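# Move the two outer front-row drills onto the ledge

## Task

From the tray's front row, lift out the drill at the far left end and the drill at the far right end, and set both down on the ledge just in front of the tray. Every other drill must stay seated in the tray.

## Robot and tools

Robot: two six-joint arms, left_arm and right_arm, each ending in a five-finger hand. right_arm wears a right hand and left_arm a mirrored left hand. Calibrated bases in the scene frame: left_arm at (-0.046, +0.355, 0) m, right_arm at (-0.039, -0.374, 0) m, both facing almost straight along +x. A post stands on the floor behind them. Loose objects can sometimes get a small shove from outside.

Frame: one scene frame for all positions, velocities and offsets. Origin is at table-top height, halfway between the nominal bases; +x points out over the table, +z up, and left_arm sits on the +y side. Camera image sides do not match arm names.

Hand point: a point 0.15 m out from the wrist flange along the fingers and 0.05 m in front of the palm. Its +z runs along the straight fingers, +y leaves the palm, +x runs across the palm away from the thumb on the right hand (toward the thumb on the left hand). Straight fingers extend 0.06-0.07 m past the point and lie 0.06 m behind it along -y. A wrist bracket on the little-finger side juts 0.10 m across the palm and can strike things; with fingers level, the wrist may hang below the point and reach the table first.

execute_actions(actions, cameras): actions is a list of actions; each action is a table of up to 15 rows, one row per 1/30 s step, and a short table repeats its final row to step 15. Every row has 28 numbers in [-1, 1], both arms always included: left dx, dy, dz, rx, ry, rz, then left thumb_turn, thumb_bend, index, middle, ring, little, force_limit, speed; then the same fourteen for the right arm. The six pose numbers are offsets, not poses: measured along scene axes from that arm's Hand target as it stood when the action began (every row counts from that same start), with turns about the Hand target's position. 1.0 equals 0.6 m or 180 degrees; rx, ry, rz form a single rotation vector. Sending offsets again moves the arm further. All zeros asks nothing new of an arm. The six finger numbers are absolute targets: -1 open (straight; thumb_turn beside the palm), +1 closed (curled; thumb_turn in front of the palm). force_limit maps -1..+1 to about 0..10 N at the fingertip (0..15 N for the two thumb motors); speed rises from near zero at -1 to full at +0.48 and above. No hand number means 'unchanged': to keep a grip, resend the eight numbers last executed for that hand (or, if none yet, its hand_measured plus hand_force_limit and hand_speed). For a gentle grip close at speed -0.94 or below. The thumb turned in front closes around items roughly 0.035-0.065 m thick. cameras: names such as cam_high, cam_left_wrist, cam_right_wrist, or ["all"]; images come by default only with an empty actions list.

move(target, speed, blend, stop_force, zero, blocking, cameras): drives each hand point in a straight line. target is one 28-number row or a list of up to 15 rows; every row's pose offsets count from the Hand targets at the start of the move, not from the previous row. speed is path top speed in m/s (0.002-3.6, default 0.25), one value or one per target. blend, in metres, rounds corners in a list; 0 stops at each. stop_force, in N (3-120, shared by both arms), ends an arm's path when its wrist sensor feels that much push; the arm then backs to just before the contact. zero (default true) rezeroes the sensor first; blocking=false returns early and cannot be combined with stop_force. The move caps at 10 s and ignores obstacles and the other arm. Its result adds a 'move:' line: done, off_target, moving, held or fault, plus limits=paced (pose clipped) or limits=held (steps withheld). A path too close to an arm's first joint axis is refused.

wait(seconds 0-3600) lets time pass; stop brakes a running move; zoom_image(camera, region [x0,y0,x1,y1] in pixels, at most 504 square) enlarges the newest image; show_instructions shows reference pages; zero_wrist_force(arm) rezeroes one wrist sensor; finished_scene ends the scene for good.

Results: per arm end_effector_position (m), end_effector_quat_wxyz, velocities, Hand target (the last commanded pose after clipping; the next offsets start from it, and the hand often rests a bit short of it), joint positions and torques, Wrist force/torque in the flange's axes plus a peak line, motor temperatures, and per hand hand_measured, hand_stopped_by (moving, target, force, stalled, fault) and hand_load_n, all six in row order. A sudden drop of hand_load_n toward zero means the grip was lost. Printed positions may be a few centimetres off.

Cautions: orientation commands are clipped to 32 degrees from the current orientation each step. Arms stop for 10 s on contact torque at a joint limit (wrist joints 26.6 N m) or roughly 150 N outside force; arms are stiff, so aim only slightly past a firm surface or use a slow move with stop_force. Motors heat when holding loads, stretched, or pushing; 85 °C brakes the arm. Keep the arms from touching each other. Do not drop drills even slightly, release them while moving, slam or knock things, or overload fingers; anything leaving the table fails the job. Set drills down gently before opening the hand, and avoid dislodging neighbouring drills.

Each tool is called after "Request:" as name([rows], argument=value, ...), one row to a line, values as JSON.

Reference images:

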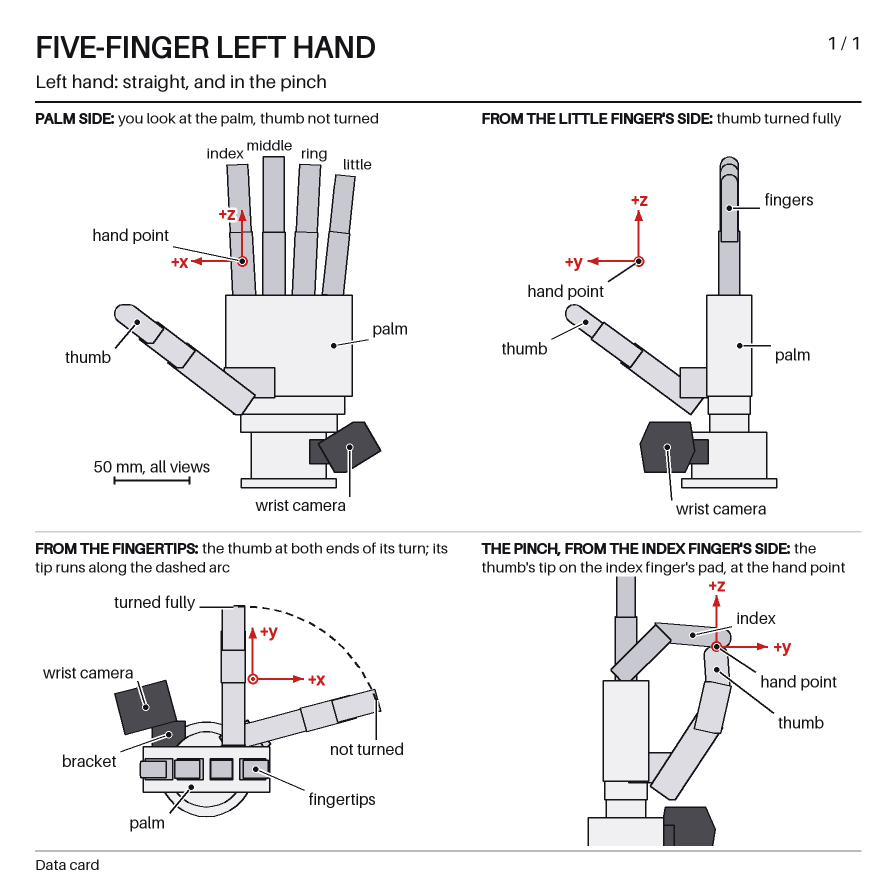

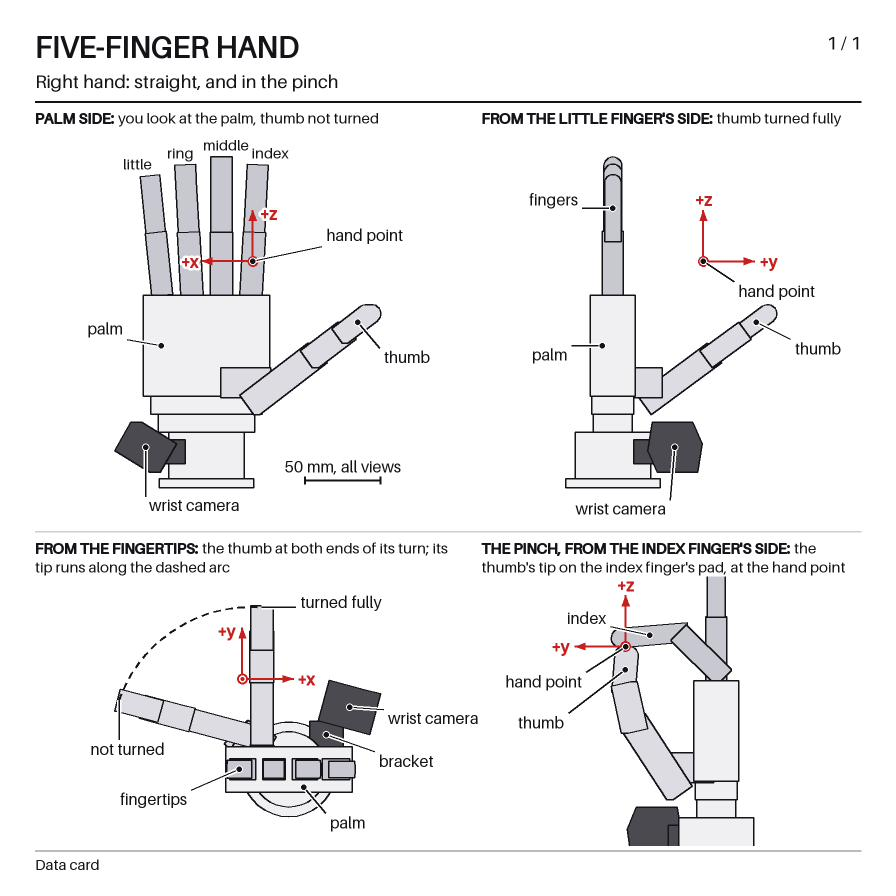

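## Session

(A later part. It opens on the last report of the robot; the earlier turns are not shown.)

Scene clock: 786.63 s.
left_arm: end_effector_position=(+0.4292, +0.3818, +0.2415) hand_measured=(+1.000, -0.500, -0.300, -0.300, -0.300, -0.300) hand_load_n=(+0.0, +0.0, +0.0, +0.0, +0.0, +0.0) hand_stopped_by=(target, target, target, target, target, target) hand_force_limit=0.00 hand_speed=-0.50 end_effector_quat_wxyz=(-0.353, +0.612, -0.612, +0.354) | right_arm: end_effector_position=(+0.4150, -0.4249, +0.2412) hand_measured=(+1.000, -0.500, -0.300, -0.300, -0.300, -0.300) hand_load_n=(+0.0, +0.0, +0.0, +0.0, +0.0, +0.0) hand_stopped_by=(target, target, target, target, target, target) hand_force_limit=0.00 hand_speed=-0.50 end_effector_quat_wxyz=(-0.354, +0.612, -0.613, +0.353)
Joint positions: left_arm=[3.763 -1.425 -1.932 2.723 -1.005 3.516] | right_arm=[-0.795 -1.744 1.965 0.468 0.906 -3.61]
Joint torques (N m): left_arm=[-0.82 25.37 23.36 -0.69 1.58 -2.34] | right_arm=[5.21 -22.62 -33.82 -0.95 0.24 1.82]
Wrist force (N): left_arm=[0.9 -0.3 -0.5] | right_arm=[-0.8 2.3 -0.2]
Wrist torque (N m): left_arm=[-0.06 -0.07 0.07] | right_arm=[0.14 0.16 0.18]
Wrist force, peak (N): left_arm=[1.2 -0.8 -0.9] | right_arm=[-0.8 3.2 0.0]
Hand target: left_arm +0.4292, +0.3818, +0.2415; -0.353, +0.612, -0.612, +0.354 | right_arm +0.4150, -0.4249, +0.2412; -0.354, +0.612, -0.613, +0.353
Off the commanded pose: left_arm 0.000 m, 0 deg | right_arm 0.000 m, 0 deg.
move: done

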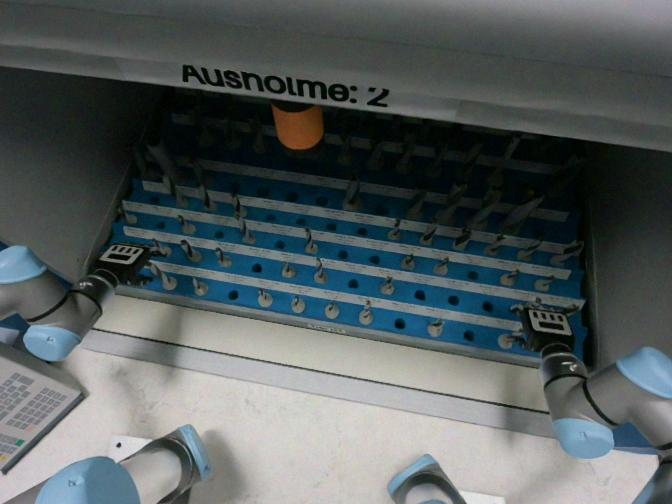

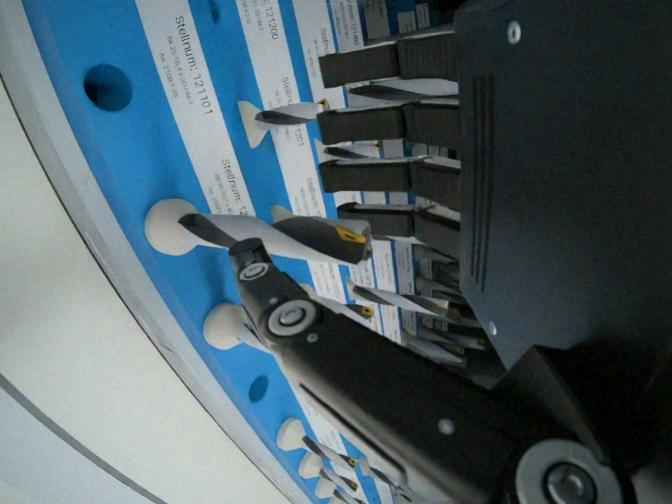

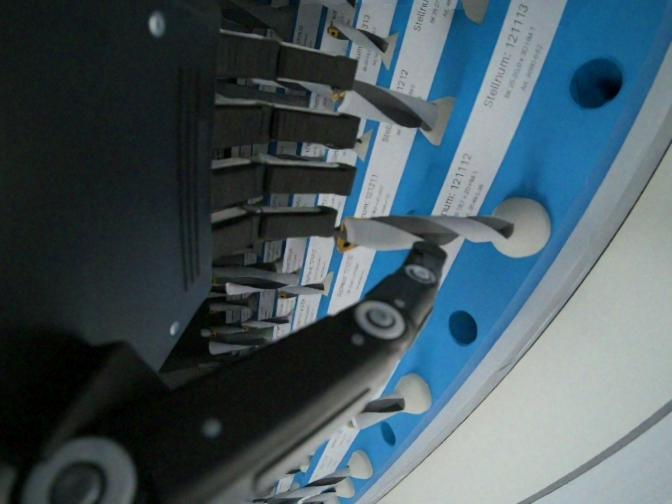

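Request:
move(target=[0, 0, -0.04, 0, 0, 0, 1, -0.5, -0.3, -0.3, -0.3, -0.3, 0.0, -0.5, 0, 0, -0.04, 0, 0, 0, 1, -0.5, -0.3, -0.3, -0.3, -0.3, 0.0, -0.5], speed=0.04, stop_force=5, cameras=["all"])

Request:
zoom_image(camera="cam_left_wrist", region=[110, 130, 410, 355])

Request:
zoom_image(camera="cam_right_wrist", region=[280, 130, 580, 355])

Request:
zoom_image(camera="cam_high", region=[80, 230, 330, 417])

Scene clock: 846.03 s.
left_arm: end_effector_position=(+0.4292, +0.3818, +0.2175) hand_measured=(+1.000, -0.500, -0.300, -0.300, -0.300, -0.300) hand_load_n=(+0.0, +0.0, +0.0, +0.0, +0.0, +0.0) hand_stopped_by=(target, target, target, target, target, target) hand_force_limit=0.00 hand_speed=-0.50 end_effector_quat_wxyz=(-0.353, +0.612, -0.612, +0.354) | right_arm: end_effector_position=(+0.4150, -0.4249, +0.2172) hand_measured=(+1.000, -0.500, -0.300, -0.300, -0.300, -0.300) hand_load_n=(+0.0, +0.0, +0.0, +0.0, +0.0, +0.0) hand_stopped_by=(target, target, target, target, target, target) hand_force_limit=0.00 hand_speed=-0.50 end_effector_quat_wxyz=(-0.354, +0.612, -0.613, +0.353)
Joint positions: left_arm=[3.763 -1.44 -1.982 2.789 -1.005 3.516] | right_arm=[-0.794 -1.728 2.015 0.402 0.906 -3.61]
Joint torques (N m): left_arm=[-3.02 24.7 25.55 -2.69 -1.16 1.22] | right_arm=[0.83 -22.4 -33.11 1.45 -0.09 1.7]
Wrist force (N): left_arm=[1.1 0.1 -0.2] | right_arm=[-1.0 2.3 -0.2]
Wrist torque (N m): left_arm=[-0.03 -0.08 0.07] | right_arm=[0.12 0.18 0.16]
Wrist force, peak (N): left_arm=[1.0 -0.8 -0.6] | right_arm=[-1.0 2.8 -0.4]
Hand target: left_arm +0.4292, +0.3818, +0.2175; -0.353, +0.612, -0.612, +0.354 | right_arm +0.4150, -0.4249, +0.2172; -0.354, +0.612, -0.613, +0.353
Off the commanded pose: left_arm 0.000 m, 0 deg | right_arm 0.000 m, 0 deg.
move: done

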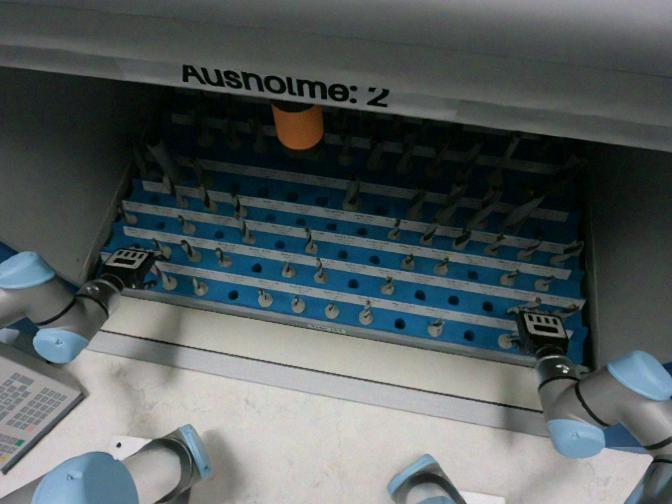

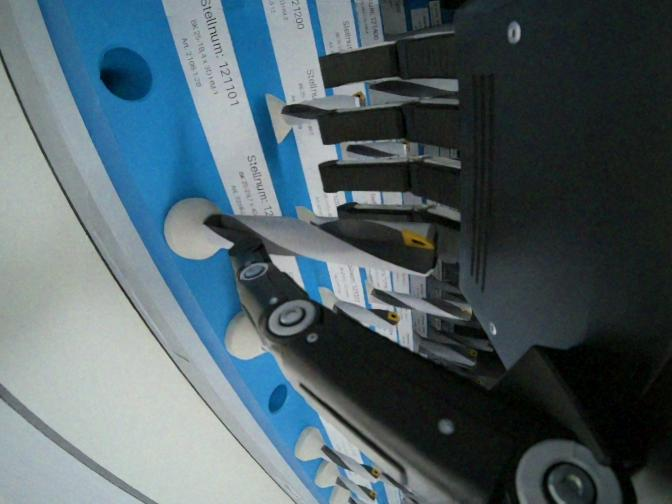

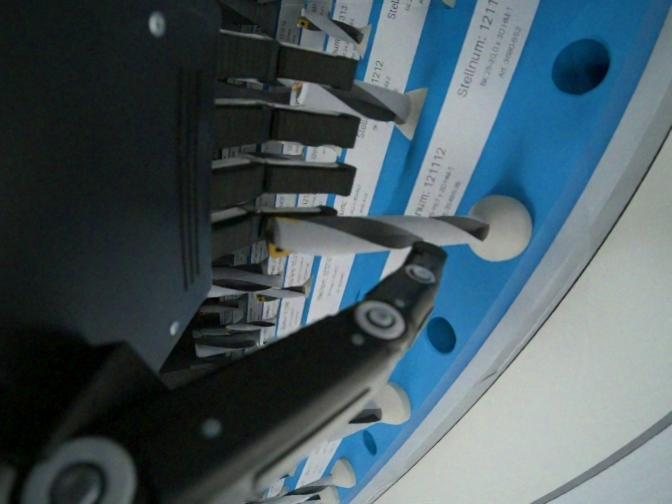

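Scaled by 1.680 from the camera's image (finer frame: 960x720).

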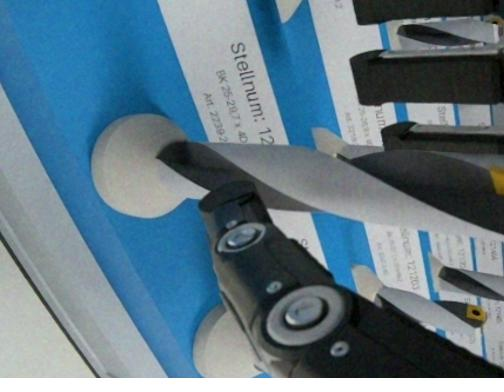

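Scaled by 1.680 from the camera's image (finer frame: 960x720).

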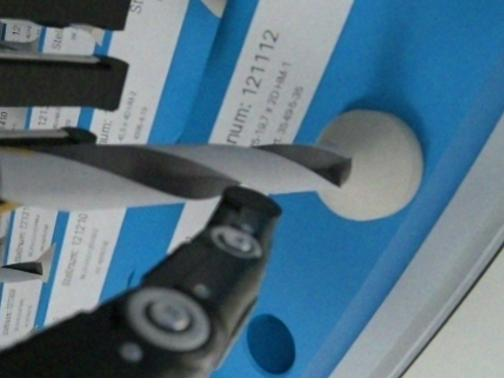

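Scaled by 2.016 from the camera's image (finer frame: 960x720).

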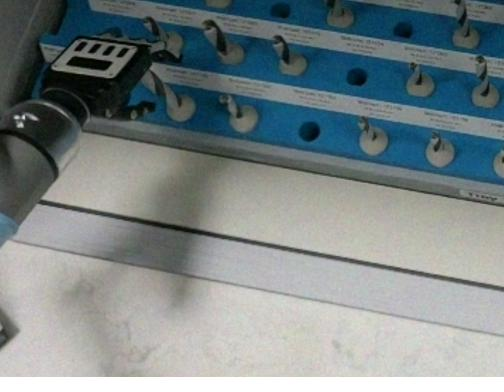

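Request:
move([
  [0, 0, 0.0133, 0, 0, 0, 1, -0.5, -0.3, -0.3, -0.3, -0.3, 0.0, -0.5, 0, 0, 0, 0, 0, 0, 1, -0.5, -0.3, -0.3, -0.3, -0.3, 0.0, -0.5],
  [0, 0, 0.0133, 0, 0, 0, 1, 0.2, 0.2, 0.2, -0.3, -0.3, -0.3, -0.9, 0, 0, 0, 0, 0, 0, 1, 0.2, 0.2, 0.2, -0.3, -0.3, -0.3, -0.9],
], speed=0.04, cameras=["all"])

Request:
zoom_image(camera="cam_left_wrist", region=[110, 130, 410, 355])

Request:
zoom_image(camera="cam_right_wrist", region=[280, 130, 580, 355])

Scene clock: 869.07 s.
left_arm: end_effector_position=(+0.4292, +0.3818, +0.2254) hand_measured=(+1.000, -0.254, +0.098, +0.182, -0.300, -0.300) hand_load_n=(+0.5, +5.5, +4.0, +5.0, +0.0, +0.0) hand_stopped_by=(target, force, force, force, target, target) hand_force_limit=-0.30 hand_speed=-0.90 end_effector_quat_wxyz=(-0.353, +0.612, -0.612, +0.354) | right_arm: end_effector_position=(+0.4150, -0.4249, +0.2172) hand_measured=(+1.000, -0.302, +0.200, +0.192, -0.300, -0.300) hand_load_n=(+2.0, +5.0, +0.0, +5.0, +0.0, +0.0) hand_stopped_by=(target, force, target, force, target, target) hand_force_limit=-0.30 hand_speed=-0.90 end_effector_quat_wxyz=(-0.354, +0.612, -0.613, +0.353)
Joint positions: left_arm=[3.763 -1.435 -1.966 2.767 -1.005 3.516] | right_arm=[-0.794 -1.728 2.015 0.402 0.906 -3.61]
Joint torques (N m): left_arm=[-4.01 7.54 10.73 0.26 -1.55 -0.13] | right_arm=[2.12 -22.34 -32.14 -0.76 0.32 1.89]
Wrist force (N): left_arm=[0.1 -1.1 3.8] | right_arm=[-0.2 3.2 0.1]
Wrist torque (N m): left_arm=[-0.16 0.09 0.06] | right_arm=[0.11 0.11 0.18]
Wrist force, peak (N): left_arm=[0.3 -1.2 3.8] | right_arm=[-1.1 6.1 -2.6]
Hand target: left_arm +0.4292, +0.3818, +0.2254; -0.353, +0.612, -0.612, +0.354 | right_arm +0.4150, -0.4249, +0.2172; -0.354, +0.612, -0.613, +0.353
Off the commanded pose: left_arm 0.000 m, 0 deg | right_arm 0.000 m, 0 deg.
move: done

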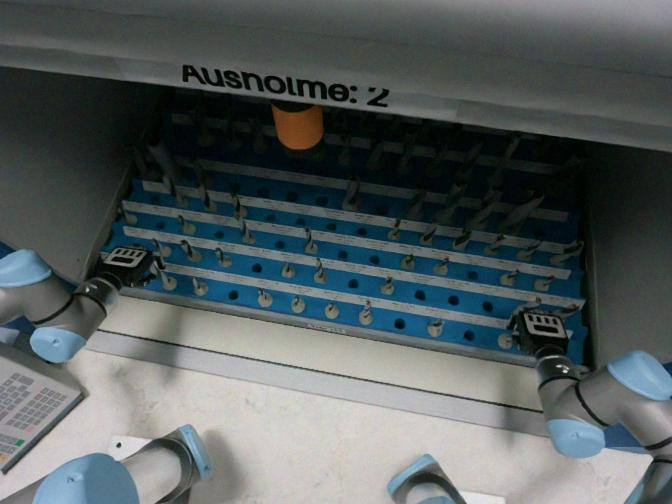

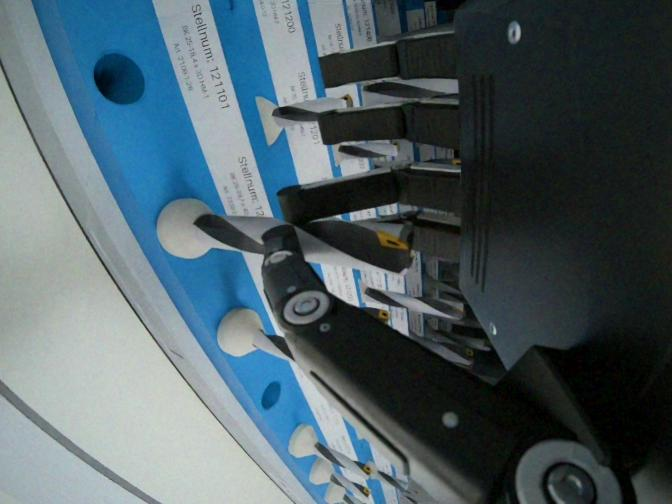

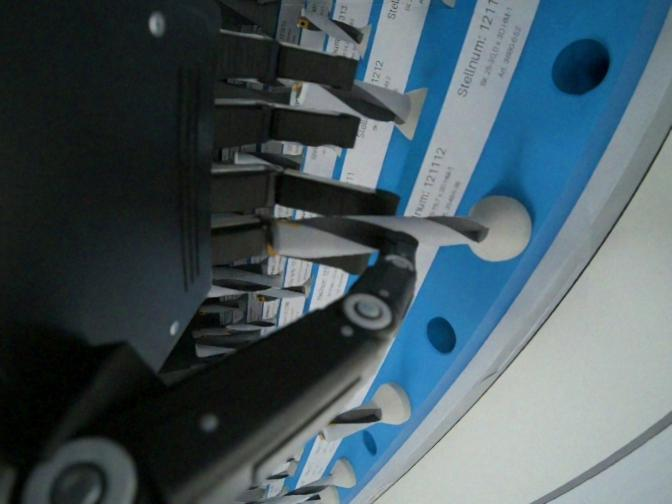

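Scaled by 1.680 from the camera's image (finer frame: 960x720).

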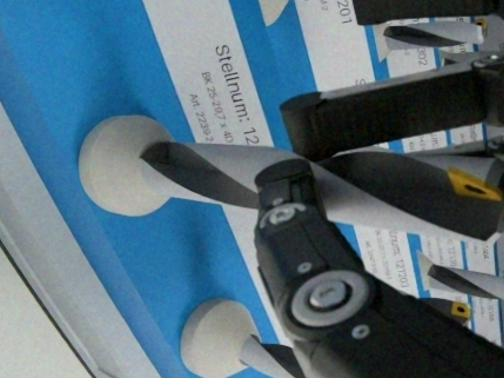

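Scaled by 1.680 from the camera's image (finer frame: 960x720).

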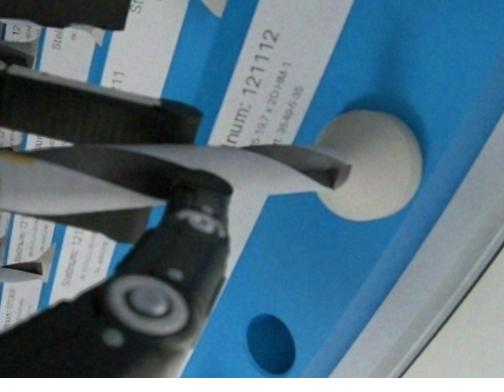

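Request:
move(target=[0, 0, 0, 0, 0, 0, 1, 0.25, 0.4, 0.4, -0.3, -0.3, 0.2, -0.9, 0, 0, 0, 0, 0, 0, 1, 0.25, 0.5, 0.4, -0.3, -0.3, 0.2, -0.9], speed=0.04, cameras=["cam_left_wrist", "cam_right_wrist"])

Request:
zoom_image(camera="cam_left_wrist", region=[110, 130, 410, 355])

Request:
zoom_image(camera="cam_right_wrist", region=[280, 130, 580, 355])

Scene clock: 877.53 s.
left_arm: end_effector_position=(+0.4292, +0.3818, +0.2254) hand_measured=(+1.000, -0.230, +0.116, +0.190, -0.300, -0.300) hand_load_n=(+0.5, +9.5, +6.5, +6.5, +0.0, +0.0) hand_stopped_by=(target, force, force, force, target, target) hand_force_limit=0.20 hand_speed=-0.90 end_effector_quat_wxyz=(-0.353, +0.612, -0.612, +0.354) | right_arm: end_effector_position=(+0.4150, -0.4249, +0.2172) hand_measured=(+1.000, -0.288, +0.394, +0.198, -0.300, -0.300) hand_load_n=(+2.0, +11.0, +6.0, +6.5, +0.0, +0.0) hand_stopped_by=(target, force, force, force, target, target) hand_force_limit=0.20 hand_speed=-0.90 end_effector_quat_wxyz=(-0.354, +0.612, -0.613, +0.353)
Joint positions: left_arm=[3.763 -1.435 -1.966 2.767 -1.005 3.516] | right_arm=[-0.794 -1.728 2.015 0.402 0.906 -3.61]
Joint torques (N m): left_arm=[-3.09 15.57 11.8 -3.06 -1.51 -0.04] | right_arm=[3.27 -23.53 -33.08 -0.84 0.36 1.79]
Wrist force (N): left_arm=[0.3 -0.1 4.8] | right_arm=[-0.2 3.3 0.5]
Wrist torque (N m): left_arm=[-0.09 0.06 0.07] | right_arm=[0.07 0.11 0.17]
Wrist force, peak (N): left_arm=[0.2 -1.1 6.2] | right_arm=[-0.6 4.1 0.8]
Hand target: left_arm +0.4292, +0.3818, +0.2254; -0.353, +0.612, -0.612, +0.354 | right_arm +0.4150, -0.4249, +0.2172; -0.354, +0.612, -0.613, +0.353
Off the commanded pose: left_arm 0.000 m, 0 deg | right_arm 0.000 m, 0 deg.
move: done

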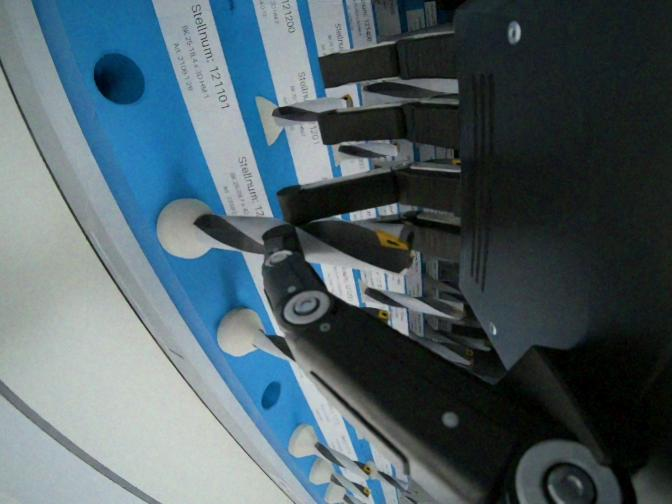

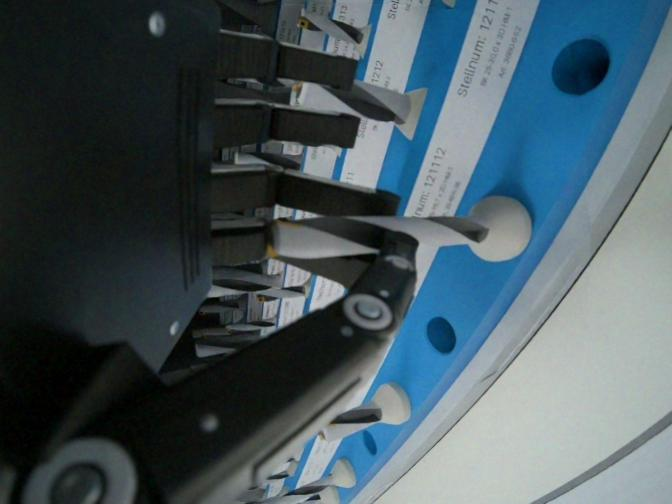

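Scaled by 1.680 from the camera's image (finer frame: 960x720).

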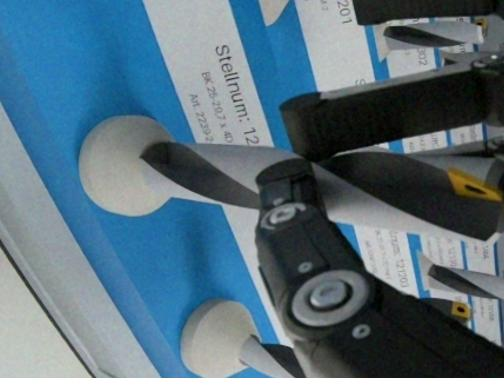

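Scaled by 1.680 from the camera's image (finer frame: 960x720).

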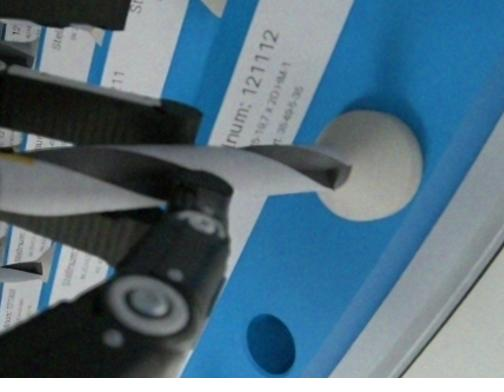

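Request:
move([
  [0, 0, 0, 0, 0, 0, 1, 0.25, 0.4, 0.4, -0.3, -0.3, 0.2, -0.9, 0, 0, 0, 0, 0, 0, 1, -0.4, 0.0, 0.0, -0.3, -0.3, 0.2, -0.7],
  [0, 0, 0.05, 0, 0, 0, 1, 0.25, 0.4, 0.4, -0.3, -0.3, 0.2, -0.9, 0, -0.0092, 0, 0, 0, 0, 1, -0.4, 0.0, 0.0, -0.3, -0.3, 0.2, -0.7],
  [0, 0, 0.05, 0, 0, 0, 1, 0.25, 0.4, 0.4, -0.3, -0.3, 0.2, -0.9, 0, -0.0092, 0, 0, 0, 0, 1, 0.25, 0.5, 0.4, -0.3, -0.3, 0.2, -0.9],
], speed=0.03, cameras=["cam_left_wrist", "cam_right_wrist"])

Request:
zoom_image(camera="cam_left_wrist", region=[110, 130, 410, 355])

Request:
zoom_image(camera="cam_right_wrist", region=[280, 130, 580, 355])

Scene clock: 904.30 s.
left_arm: end_effector_position=(+0.4292, +0.3818, +0.2554) hand_measured=(+1.000, -0.228, +0.116, +0.190, -0.300, -0.300) hand_load_n=(+0.0, +0.0, +1.5, +3.0, +0.0, +0.0) hand_stopped_by=(target, force, force, force, target, target) hand_force_limit=0.20 hand_speed=-0.90 end_effector_quat_wxyz=(-0.353, +0.612, -0.612, +0.354) | right_arm: end_effector_position=(+0.4150, -0.4304, +0.2172) hand_measured=(+1.000, -0.292, +0.250, +0.202, -0.300, -0.300) hand_load_n=(-1.0, +10.5, +6.0, +5.5, +0.0, +0.0) hand_stopped_by=(target, force, force, force, target, target) hand_force_limit=0.20 hand_speed=-0.90 end_effector_quat_wxyz=(-0.354, +0.612, -0.613, +0.353)
Joint positions: left_arm=[3.763 -1.418 -1.901 2.686 -1.005 3.516] | right_arm=[-0.81 -1.722 2.011 0.407 0.894 -3.623]
Joint torques (N m): left_arm=[-7.48 7.72 9.57 0.62 5.33 1.15] | right_arm=[6.86 -22.27 -16.17 -1.33 0.52 1.46]
Wrist force (N): left_arm=[-9.3 0.1 2.3] | right_arm=[-4.5 2.9 0.4]
Wrist torque (N m): left_arm=[-0.18 0.17 0.08] | right_arm=[0.07 0.28 0.20]
Wrist force, peak (N): left_arm=[-14.9 3.4 6.0] | right_arm=[-4.9 3.1 0.5]
Hand target: left_arm +0.4292, +0.3818, +0.2554; -0.353, +0.612, -0.612, +0.354 | right_arm +0.4150, -0.4304, +0.2172; -0.354, +0.612, -0.613, +0.353
Off the commanded pose: left_arm 0.000 m, 0 deg | right_arm 0.000 m, 0 deg.
move: done

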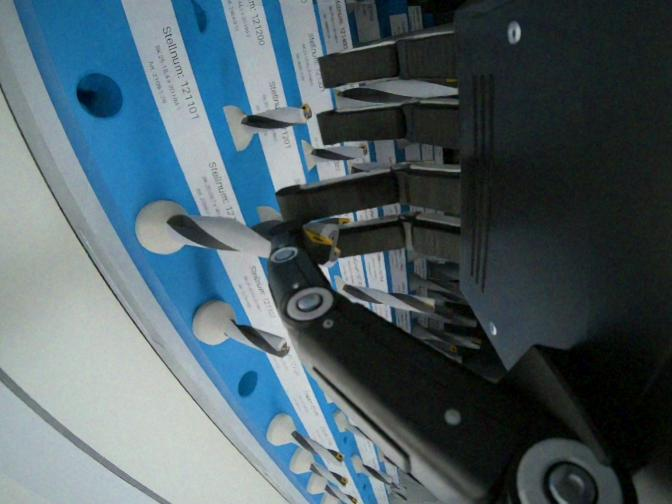

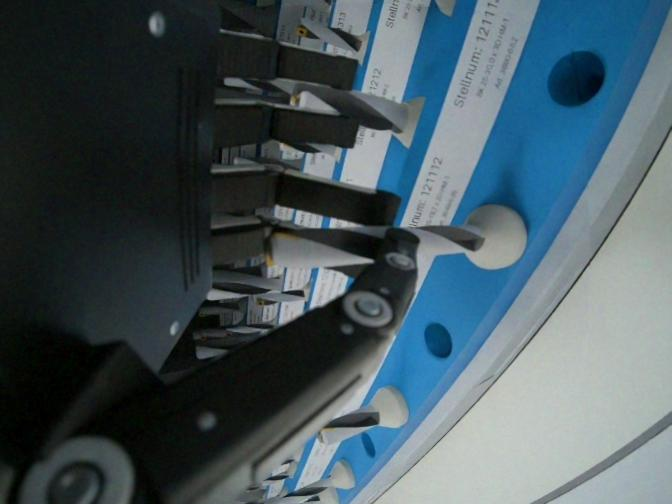

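Scaled by 1.680 from the camera's image (finer frame: 960x720).

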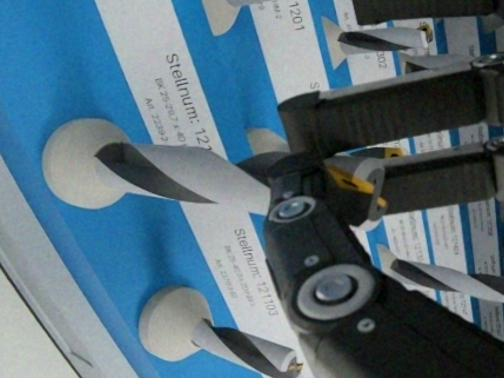

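Scaled by 1.680 from the camera's image (finer frame: 960x720).

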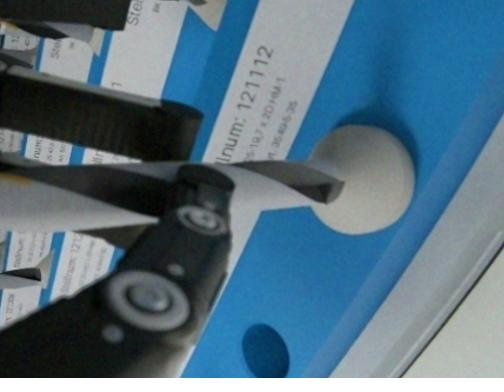

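Request:
move([
  [0, 0, 0, 0, 0, 0, 1, -0.45, -0.15, -0.1, -0.3, -0.3, 0.2, -0.7, 0, 0, 0, 0, 0, 0, 1, 0.3, 0.55, 0.5, -0.3, -0.3, 0.8, -0.9],
  [0, 0, -0.05, 0, 0, 0, 1, -0.45, -0.15, -0.1, -0.3, -0.3, 0.2, -0.7, 0, 0, 0, 0, 0, 0, 1, 0.3, 0.55, 0.5, -0.3, -0.3, 0.8, -0.9],
  [0, 0, -0.05, 0, 0, 0, 1, 0.3, 0.45, 0.45, -0.3, -0.3, 0.8, -0.9, 0, 0, 0, 0, 0, 0, 1, 0.3, 0.55, 0.5, -0.3, -0.3, 0.8, -0.9],
], speed=0.04, cameras=["cam_left_wrist", "cam_right_wrist"])

Request:
zoom_image(camera="cam_left_wrist", region=[110, 130, 410, 355])

Scene clock: 933.90 s.
left_arm: end_effector_position=(+0.4292, +0.3818, +0.2255) hand_measured=(+1.000, -0.208, +0.136, +0.204, -0.300, -0.300) hand_load_n=(+0.0, +13.0, +10.5, +10.0, +0.0, +0.0) hand_stopped_by=(target, force, force, force, target, target) hand_force_limit=0.80 hand_speed=-0.90 end_effector_quat_wxyz=(-0.353, +0.612, -0.612, +0.354) | right_arm: end_effector_position=(+0.4150, -0.4304, +0.2172) hand_measured=(+1.000, -0.288, +0.274, +0.218, -0.300, -0.300) hand_load_n=(-1.5, +13.0, +9.5, +9.5, +0.0, +0.0) hand_stopped_by=(target, force, force, force, target, target) hand_force_limit=0.80 hand_speed=-0.90 end_effector_quat_wxyz=(-0.354, +0.612, -0.613, +0.353)
Joint positions: left_arm=[3.763 -1.435 -1.966 2.767 -1.005 3.516] | right_arm=[-0.81 -1.722 2.011 0.407 0.894 -3.623]
Joint torques (N m): left_arm=[-4.56 24.48 12.98 -2.85 -1.79 -1.56] | right_arm=[-11.85 -23.09 -29.36 -1.38 2.68 0.82]
Wrist force (N): left_arm=[0.5 -2.4 7.2] | right_arm=[-8.2 1.8 3.3]
Wrist torque (N m): left_arm=[-0.02 0.08 0.11] | right_arm=[-0.04 0.30 0.17]
Wrist force, peak (N): left_arm=[1.2 -8.0 13.7] | right_arm=[-8.5 2.2 3.6]
Hand target: left_arm +0.4292, +0.3818, +0.2254; -0.353, +0.612, -0.612, +0.354 | right_arm +0.4150, -0.4304, +0.2172; -0.354, +0.612, -0.613, +0.353
Off the commanded pose: left_arm 0.000 m, 0 deg | right_arm 0.000 m, 0 deg.
move: done

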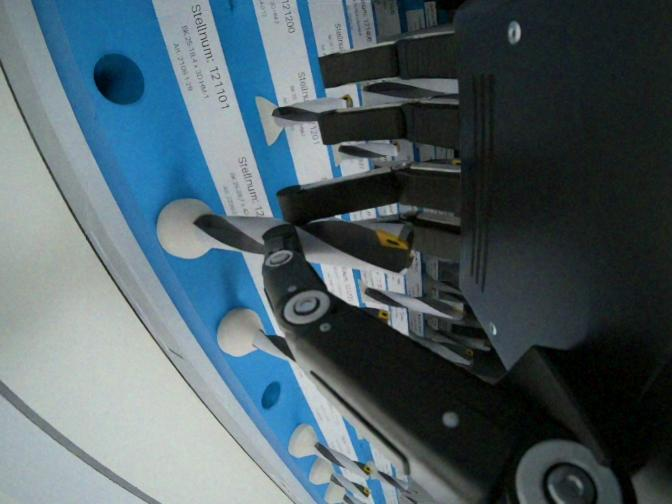

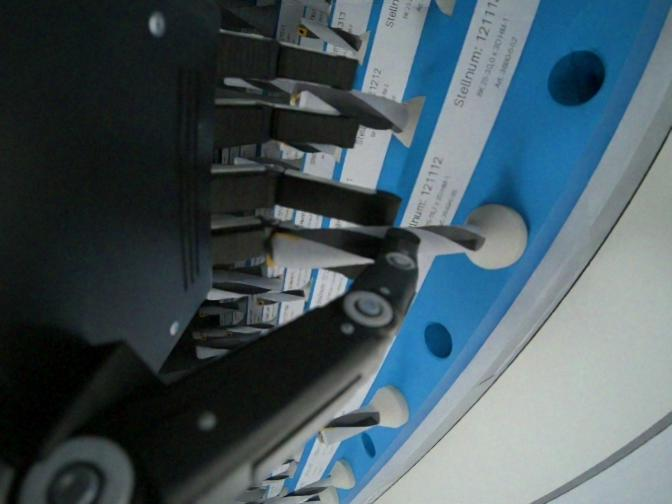

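Scaled by 1.680 from the camera's image (finer frame: 960x720).

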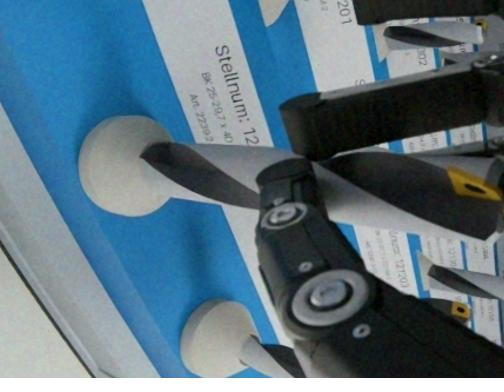

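Request:
move(target=[0.002, 0, 0, 0, 0, 0, 1, 0.3, 0.45, 0.45, -0.3, -0.3, 0.8, -0.9, 0.0005, 0.0025, 0, 0, 0, 0, 1, 0.3, 0.55, 0.5, -0.3, -0.3, 0.8, -0.9], speed=0.02)

Scene clock: 946.40 s.
left_arm: end_effector_position=(+0.4304, +0.3818, +0.2254) hand_measured=(+1.000, -0.208, +0.136, +0.204, -0.300, -0.300) hand_load_n=(+2.0, +14.0, +9.0, +7.0, +0.0, +0.0) hand_stopped_by=(target, force, force, force, target, target) hand_force_limit=0.80 hand_speed=-0.90 end_effector_quat_wxyz=(-0.353, +0.612, -0.612, +0.354) | right_arm: end_effector_position=(+0.4153, -0.4289, +0.2172) hand_measured=(+1.000, -0.288, +0.274, +0.218, -0.300, -0.300) hand_load_n=(-1.5, +12.5, +2.5, +9.5, +0.0, +0.0) hand_stopped_by=(target, force, force, force, target, target) hand_force_limit=0.80 hand_speed=-0.90 end_effector_quat_wxyz=(-0.354, +0.612, -0.613, +0.354)
Joint positions: left_arm=[3.76 -1.438 -1.963 2.768 -1.007 3.514] | right_arm=[-0.805 -1.723 2.011 0.405 0.898 -3.618]
Joint torques (N m): left_arm=[6.82 23.31 13.12 2.04 3 1.25] | right_arm=[-11.15 -10.91 -6.76 2.88 -2.79 -1.41]
Wrist force (N): left_arm=[0.9 2.1 1.1] | right_arm=[-1.5 2.1 -0.4]
Wrist torque (N m): left_arm=[0.09 -0.08 0.07] | right_arm=[0.05 0.13 0.10]
Wrist force, peak (N): left_arm=[0.8 -2.6 7.6] | right_arm=[-8.4 2.0 3.4]
Hand target: left_arm +0.4304, +0.3818, +0.2254; -0.353, +0.612, -0.612, +0.354 | right_arm +0.4153, -0.4289, +0.2172; -0.354, +0.612, -0.613, +0.353
Off the commanded pose: left_arm 0.000 m, 0 deg | right_arm 0.000 m, 0 deg.
move: done

Request:
move(target=[0, 0, 0.02, 0, 0, 0, 1, 0.3, 0.45, 0.45, -0.3, -0.3, 0.8, -0.9, 0, 0, 0.02, 0, 0, 0, 1, 0.3, 0.55, 0.5, -0.3, -0.3, 0.8, -0.9], speed=0.02, cameras=["cam_left_wrist", "cam_right_wrist"])

Request:
zoom_image(camera="cam_left_wrist", region=[110, 130, 410, 355])

Request:
zoom_image(camera="cam_right_wrist", region=[280, 130, 580, 355])

Scene clock: 954.57 s.
left_arm: end_effector_position=(+0.4304, +0.3818, +0.2376) hand_measured=(+1.000, -0.208, +0.136, +0.204, -0.300, -0.300) hand_load_n=(+0.0, +12.5, +11.5, +1.5, +0.0, +0.0) hand_stopped_by=(target, force, force, force, target, target) hand_force_limit=0.80 hand_speed=-0.90 end_effector_quat_wxyz=(-0.353, +0.612, -0.612, +0.354) | right_arm: end_effector_position=(+0.4153, -0.4289, +0.2294) hand_measured=(+1.000, -0.288, +0.276, +0.218, -0.300, -0.300) hand_load_n=(+1.0, +11.5, +1.0, +10.5, +0.0, +0.0) hand_stopped_by=(target, force, force, force, target, target) hand_force_limit=0.80 hand_speed=-0.90 end_effector_quat_wxyz=(-0.354, +0.612, -0.613, +0.354)
Joint positions: left_arm=[3.76 -1.43 -1.937 2.735 -1.007 3.514] | right_arm=[-0.805 -1.731 1.986 0.439 0.898 -3.619]
Joint torques (N m): left_arm=[3.44 19.04 12.06 1.44 3.4 0.78] | right_arm=[-9.86 -13.21 -9.59 -1.37 -1.56 -0.42]
Wrist force (N): left_arm=[-8.4 4.7 3.0] | right_arm=[-2.5 7.0 1.5]
Wrist torque (N m): left_arm=[0.02 0.26 -0.05] | right_arm=[0.30 0.16 0.21]
Wrist force, peak (N): left_arm=[-8.2 5.3 3.1] | right_arm=[-3.6 8.1 1.6]
Hand target: left_arm +0.4304, +0.3818, +0.2374; -0.353, +0.612, -0.612, +0.354 | right_arm +0.4153, -0.4289, +0.2292; -0.354, +0.612, -0.613, +0.353
Off the commanded pose: left_arm 0.000 m, 0 deg | right_arm 0.000 m, 0 deg.
move: done

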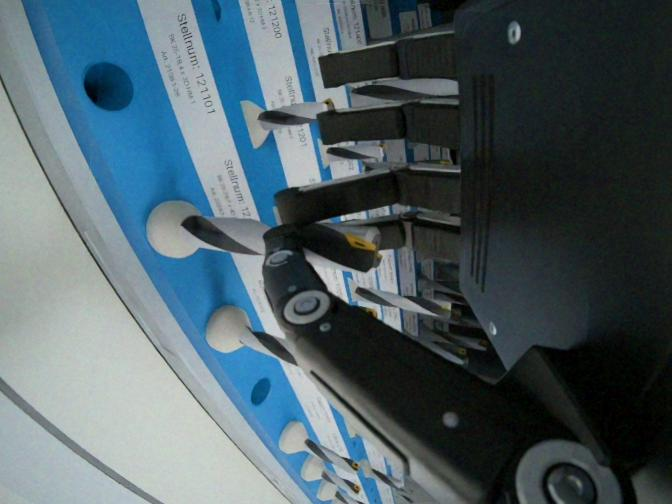

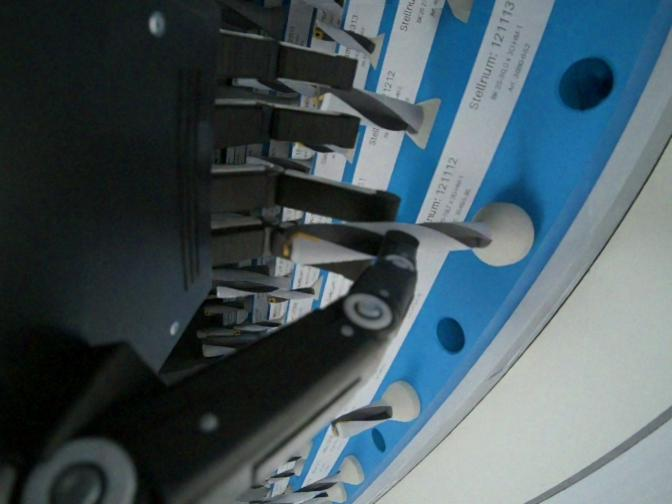

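Scaled by 1.680 from the camera's image (finer frame: 960x720).

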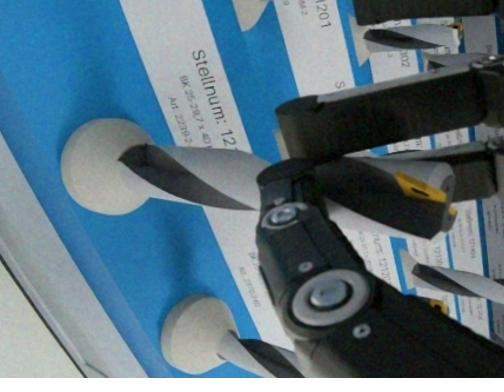

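Scaled by 1.680 from the camera's image (finer frame: 960x720).

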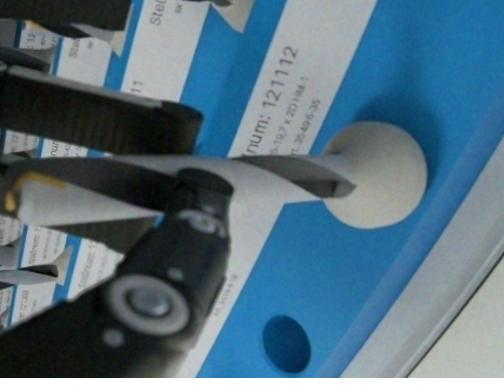

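Request:
zoom_image(camera="cam_left_wrist", region=[120, 170, 300, 305])

Request:
zoom_image(camera="cam_right_wrist", region=[372, 170, 552, 305])

Scaled by 2.800 from the camera's image (finer frame: 960x720).

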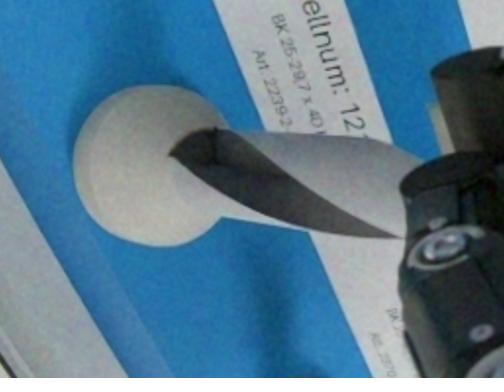

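Scaled by 2.800 from the camera's image (finer frame: 960x720).

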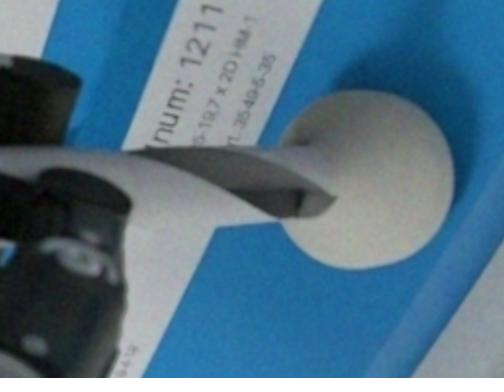

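Request:
move([
  [0, 0, 0, 0, 0, 0, 1, -0.45, -0.15, -0.1, -0.3, -0.3, 0.2, -0.7, 0, 0, 0, 0, 0, 0, 1, -0.45, 0.0, 0.0, -0.3, -0.3, 0.2, -0.7],
  [0, 0, -0.025, 0, 0, 0, 1, -0.45, -0.15, -0.1, -0.3, -0.3, 0.2, -0.7, 0, 0.003, -0.02, 0, 0, 0, 1, -0.45, 0.0, 0.0, -0.3, -0.3, 0.2, -0.7],
  [0, 0, -0.025, 0, 0, 0, 1, 0.3, 0.45, 0.45, -0.3, -0.3, 1.0, -0.9, 0, 0.003, -0.02, 0, 0, 0, 1, 0.3, 0.55, 0.5, -0.3, -0.3, 1.0, -0.9],
], speed=0.04, cameras=["cam_left_wrist", "cam_right_wrist"])

Request:
zoom_image(camera="cam_left_wrist", region=[110, 130, 410, 355])

Request:
zoom_image(camera="cam_right_wrist", region=[280, 130, 580, 355])

Scene clock: 1179.90 s.
left_arm: end_effector_position=(+0.4304, +0.3818, +0.2225) hand_measured=(+1.000, -0.224, +0.154, +0.214, -0.300, -0.300) hand_load_n=(+0.0, +15.0, +11.0, +10.5, +0.5, +0.0) hand_stopped_by=(target, force, force, force, target, target) hand_force_limit=1.00 hand_speed=-0.90 end_effector_quat_wxyz=(-0.353, +0.612, -0.612, +0.354) | right_arm: end_effector_position=(+0.4153, -0.4271, +0.2172) hand_measured=(+1.000, -0.306, +0.548, +0.248, -0.300, -0.300) hand_load_n=(-1.5, +18.0, +6.5, +11.0, +0.0, +0.0) hand_stopped_by=(target, force, target, force, target, target) hand_force_limit=1.00 hand_speed=-0.90 end_effector_quat_wxyz=(-0.354, +0.612, -0.613, +0.353)
Joint positions: left_arm=[3.76 -1.44 -1.969 2.776 -1.007 3.514] | right_arm=[-0.8 -1.725 2.013 0.403 0.902 -3.614]
Joint torques (N m): left_arm=[2.94 25.14 11.36 -2.79 -2.05 -1.61] | right_arm=[-10.01 -22.12 -31.43 2.84 -3.1 -0.88]
Wrist force (N): left_arm=[1.4 -3.4 6.6] | right_arm=[1.0 6.3 1.3]
Wrist torque (N m): left_arm=[-0.05 0.01 0.17] | right_arm=[0.24 0.18 -0.02]
Wrist force, peak (N): left_arm=[2.2 -7.8 11.8] | right_arm=[-3.0 7.1 1.7]
Hand target: left_arm +0.4304, +0.3818, +0.2224; -0.353, +0.612, -0.612, +0.354 | right_arm +0.4153, -0.4271, +0.2172; -0.354, +0.612, -0.613, +0.353
Off the commanded pose: left_arm 0.000 m, 0 deg | right_arm 0.000 m, 0 deg.
move: done

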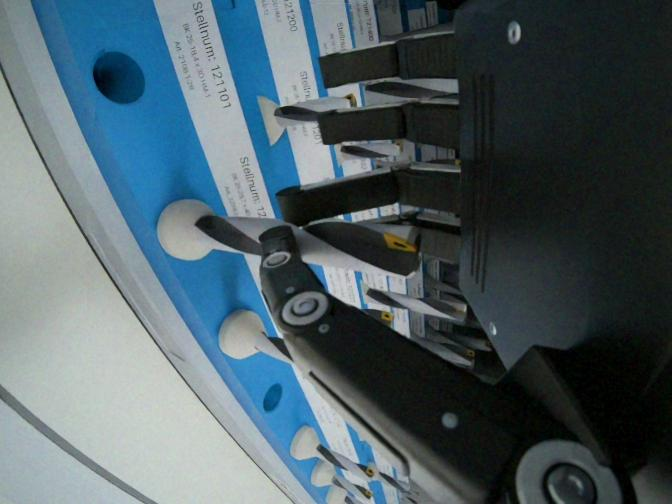

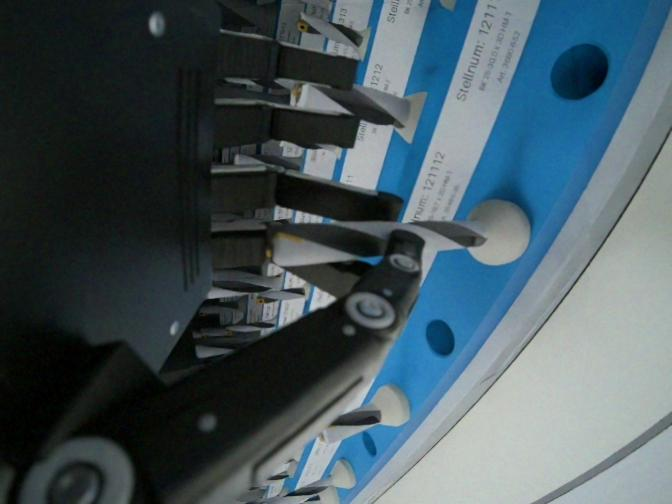

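Scaled by 1.680 from the camera's image (finer frame: 960x720).

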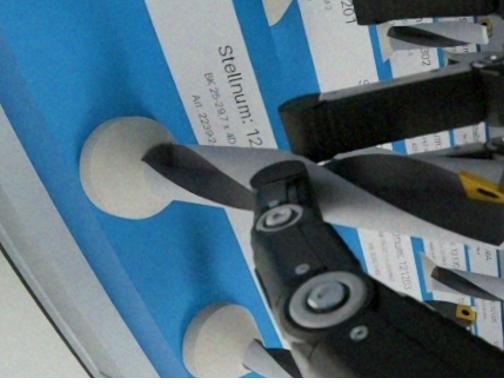

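Scaled by 1.680 from the camera's image (finer frame: 960x720).

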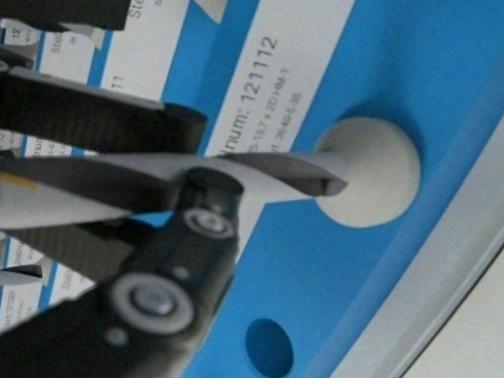

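Request:
move([
  [0.002, 0, 0, 0, 0, 0, 1, 0.3, 0.45, 0.45, -0.3, -0.3, 1.0, -0.9, 0, 0, 0, 0, 0, 0, 1, -0.45, 0.0, 0.0, -0.3, -0.3, 0.2, -0.7],
  [0.002, 0, 0, 0, 0, 0, 1, 0.3, 0.45, 0.45, -0.3, -0.3, 1.0, -0.9, 0, -0.0115, 0, 0, 0, 0, 1, -0.45, 0.0, 0.0, -0.3, -0.3, 0.2, -0.7],
  [0.002, 0, 0, 0, 0, 0, 1, 0.32, 0.5, 0.5, -0.3, -0.3, 1.0, -0.9, 0, -0.0115, 0, 0, 0, 0, 1, 0.3, 0.6, 0.5, -0.3, -0.3, 1.0, -0.9],
], speed=0.04, cameras=["cam_right_wrist"])

Request:
zoom_image(camera="cam_right_wrist", region=[280, 130, 580, 355])

Scene clock: 1195.47 s.
left_arm: end_effector_position=(+0.4316, +0.3818, +0.2225) hand_measured=(+1.000, -0.224, +0.160, +0.248, -0.300, -0.300) hand_load_n=(+4.0, +17.5, +10.0, +10.0, +0.0, +0.0) hand_stopped_by=(target, force, force, force, target, target) hand_force_limit=1.00 hand_speed=-0.90 end_effector_quat_wxyz=(-0.353, +0.612, -0.612, +0.354) | right_arm: end_effector_position=(+0.4153, -0.4340, +0.2172) hand_measured=(+1.000, -0.278, +0.286, +0.322, -0.300, -0.300) hand_load_n=(-1.0, +15.0, +9.5, +11.0, +0.0, +0.0) hand_stopped_by=(target, force, force, force, target, target) hand_force_limit=1.00 hand_speed=-0.90 end_effector_quat_wxyz=(-0.354, +0.612, -0.613, +0.353)
Joint positions: left_arm=[3.757 -1.443 -1.967 2.778 -1.009 3.512] | right_arm=[-0.819 -1.717 2.008 0.41 0.887 -3.63]
Joint torques (N m): left_arm=[7.66 16.81 12.71 -2.72 0.31 1.82] | right_arm=[7.9 -22.99 -7.3 0.11 0.78 0.5]
Wrist force (N): left_arm=[0.2 -1.9 0.8] | right_arm=[-2.1 0.2 2.5]
Wrist torque (N m): left_arm=[-0.13 -0.04 0.13] | right_arm=[-0.06 0.23 0.08]
Wrist force, peak (N): left_arm=[1.5 -3.6 6.9] | right_arm=[1.2 6.6 1.2]
Hand target: left_arm +0.4316, +0.3818, +0.2224; -0.353, +0.612, -0.612, +0.354 | right_arm +0.4153, -0.4340, +0.2172; -0.354, +0.612, -0.613, +0.353
Off the commanded pose: left_arm 0.000 m, 0 deg | right_arm 0.000 m, 0 deg.
move: done

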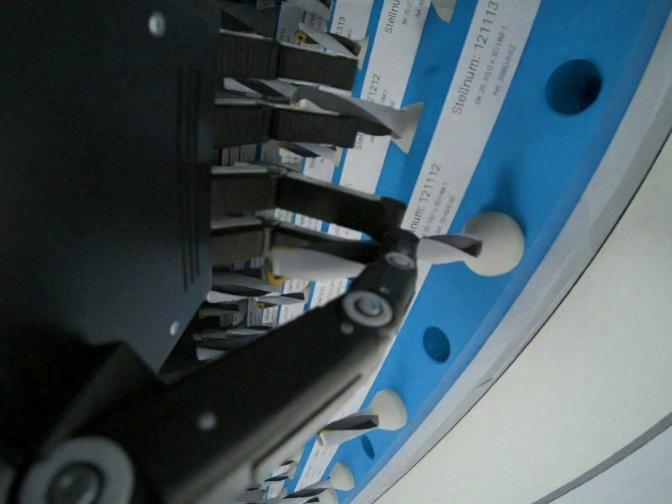

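Scaled by 1.680 from the camera's image (finer frame: 960x720).

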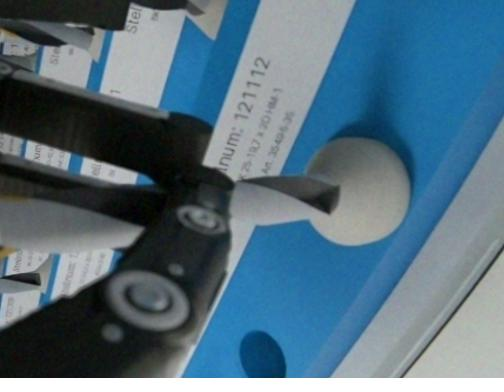

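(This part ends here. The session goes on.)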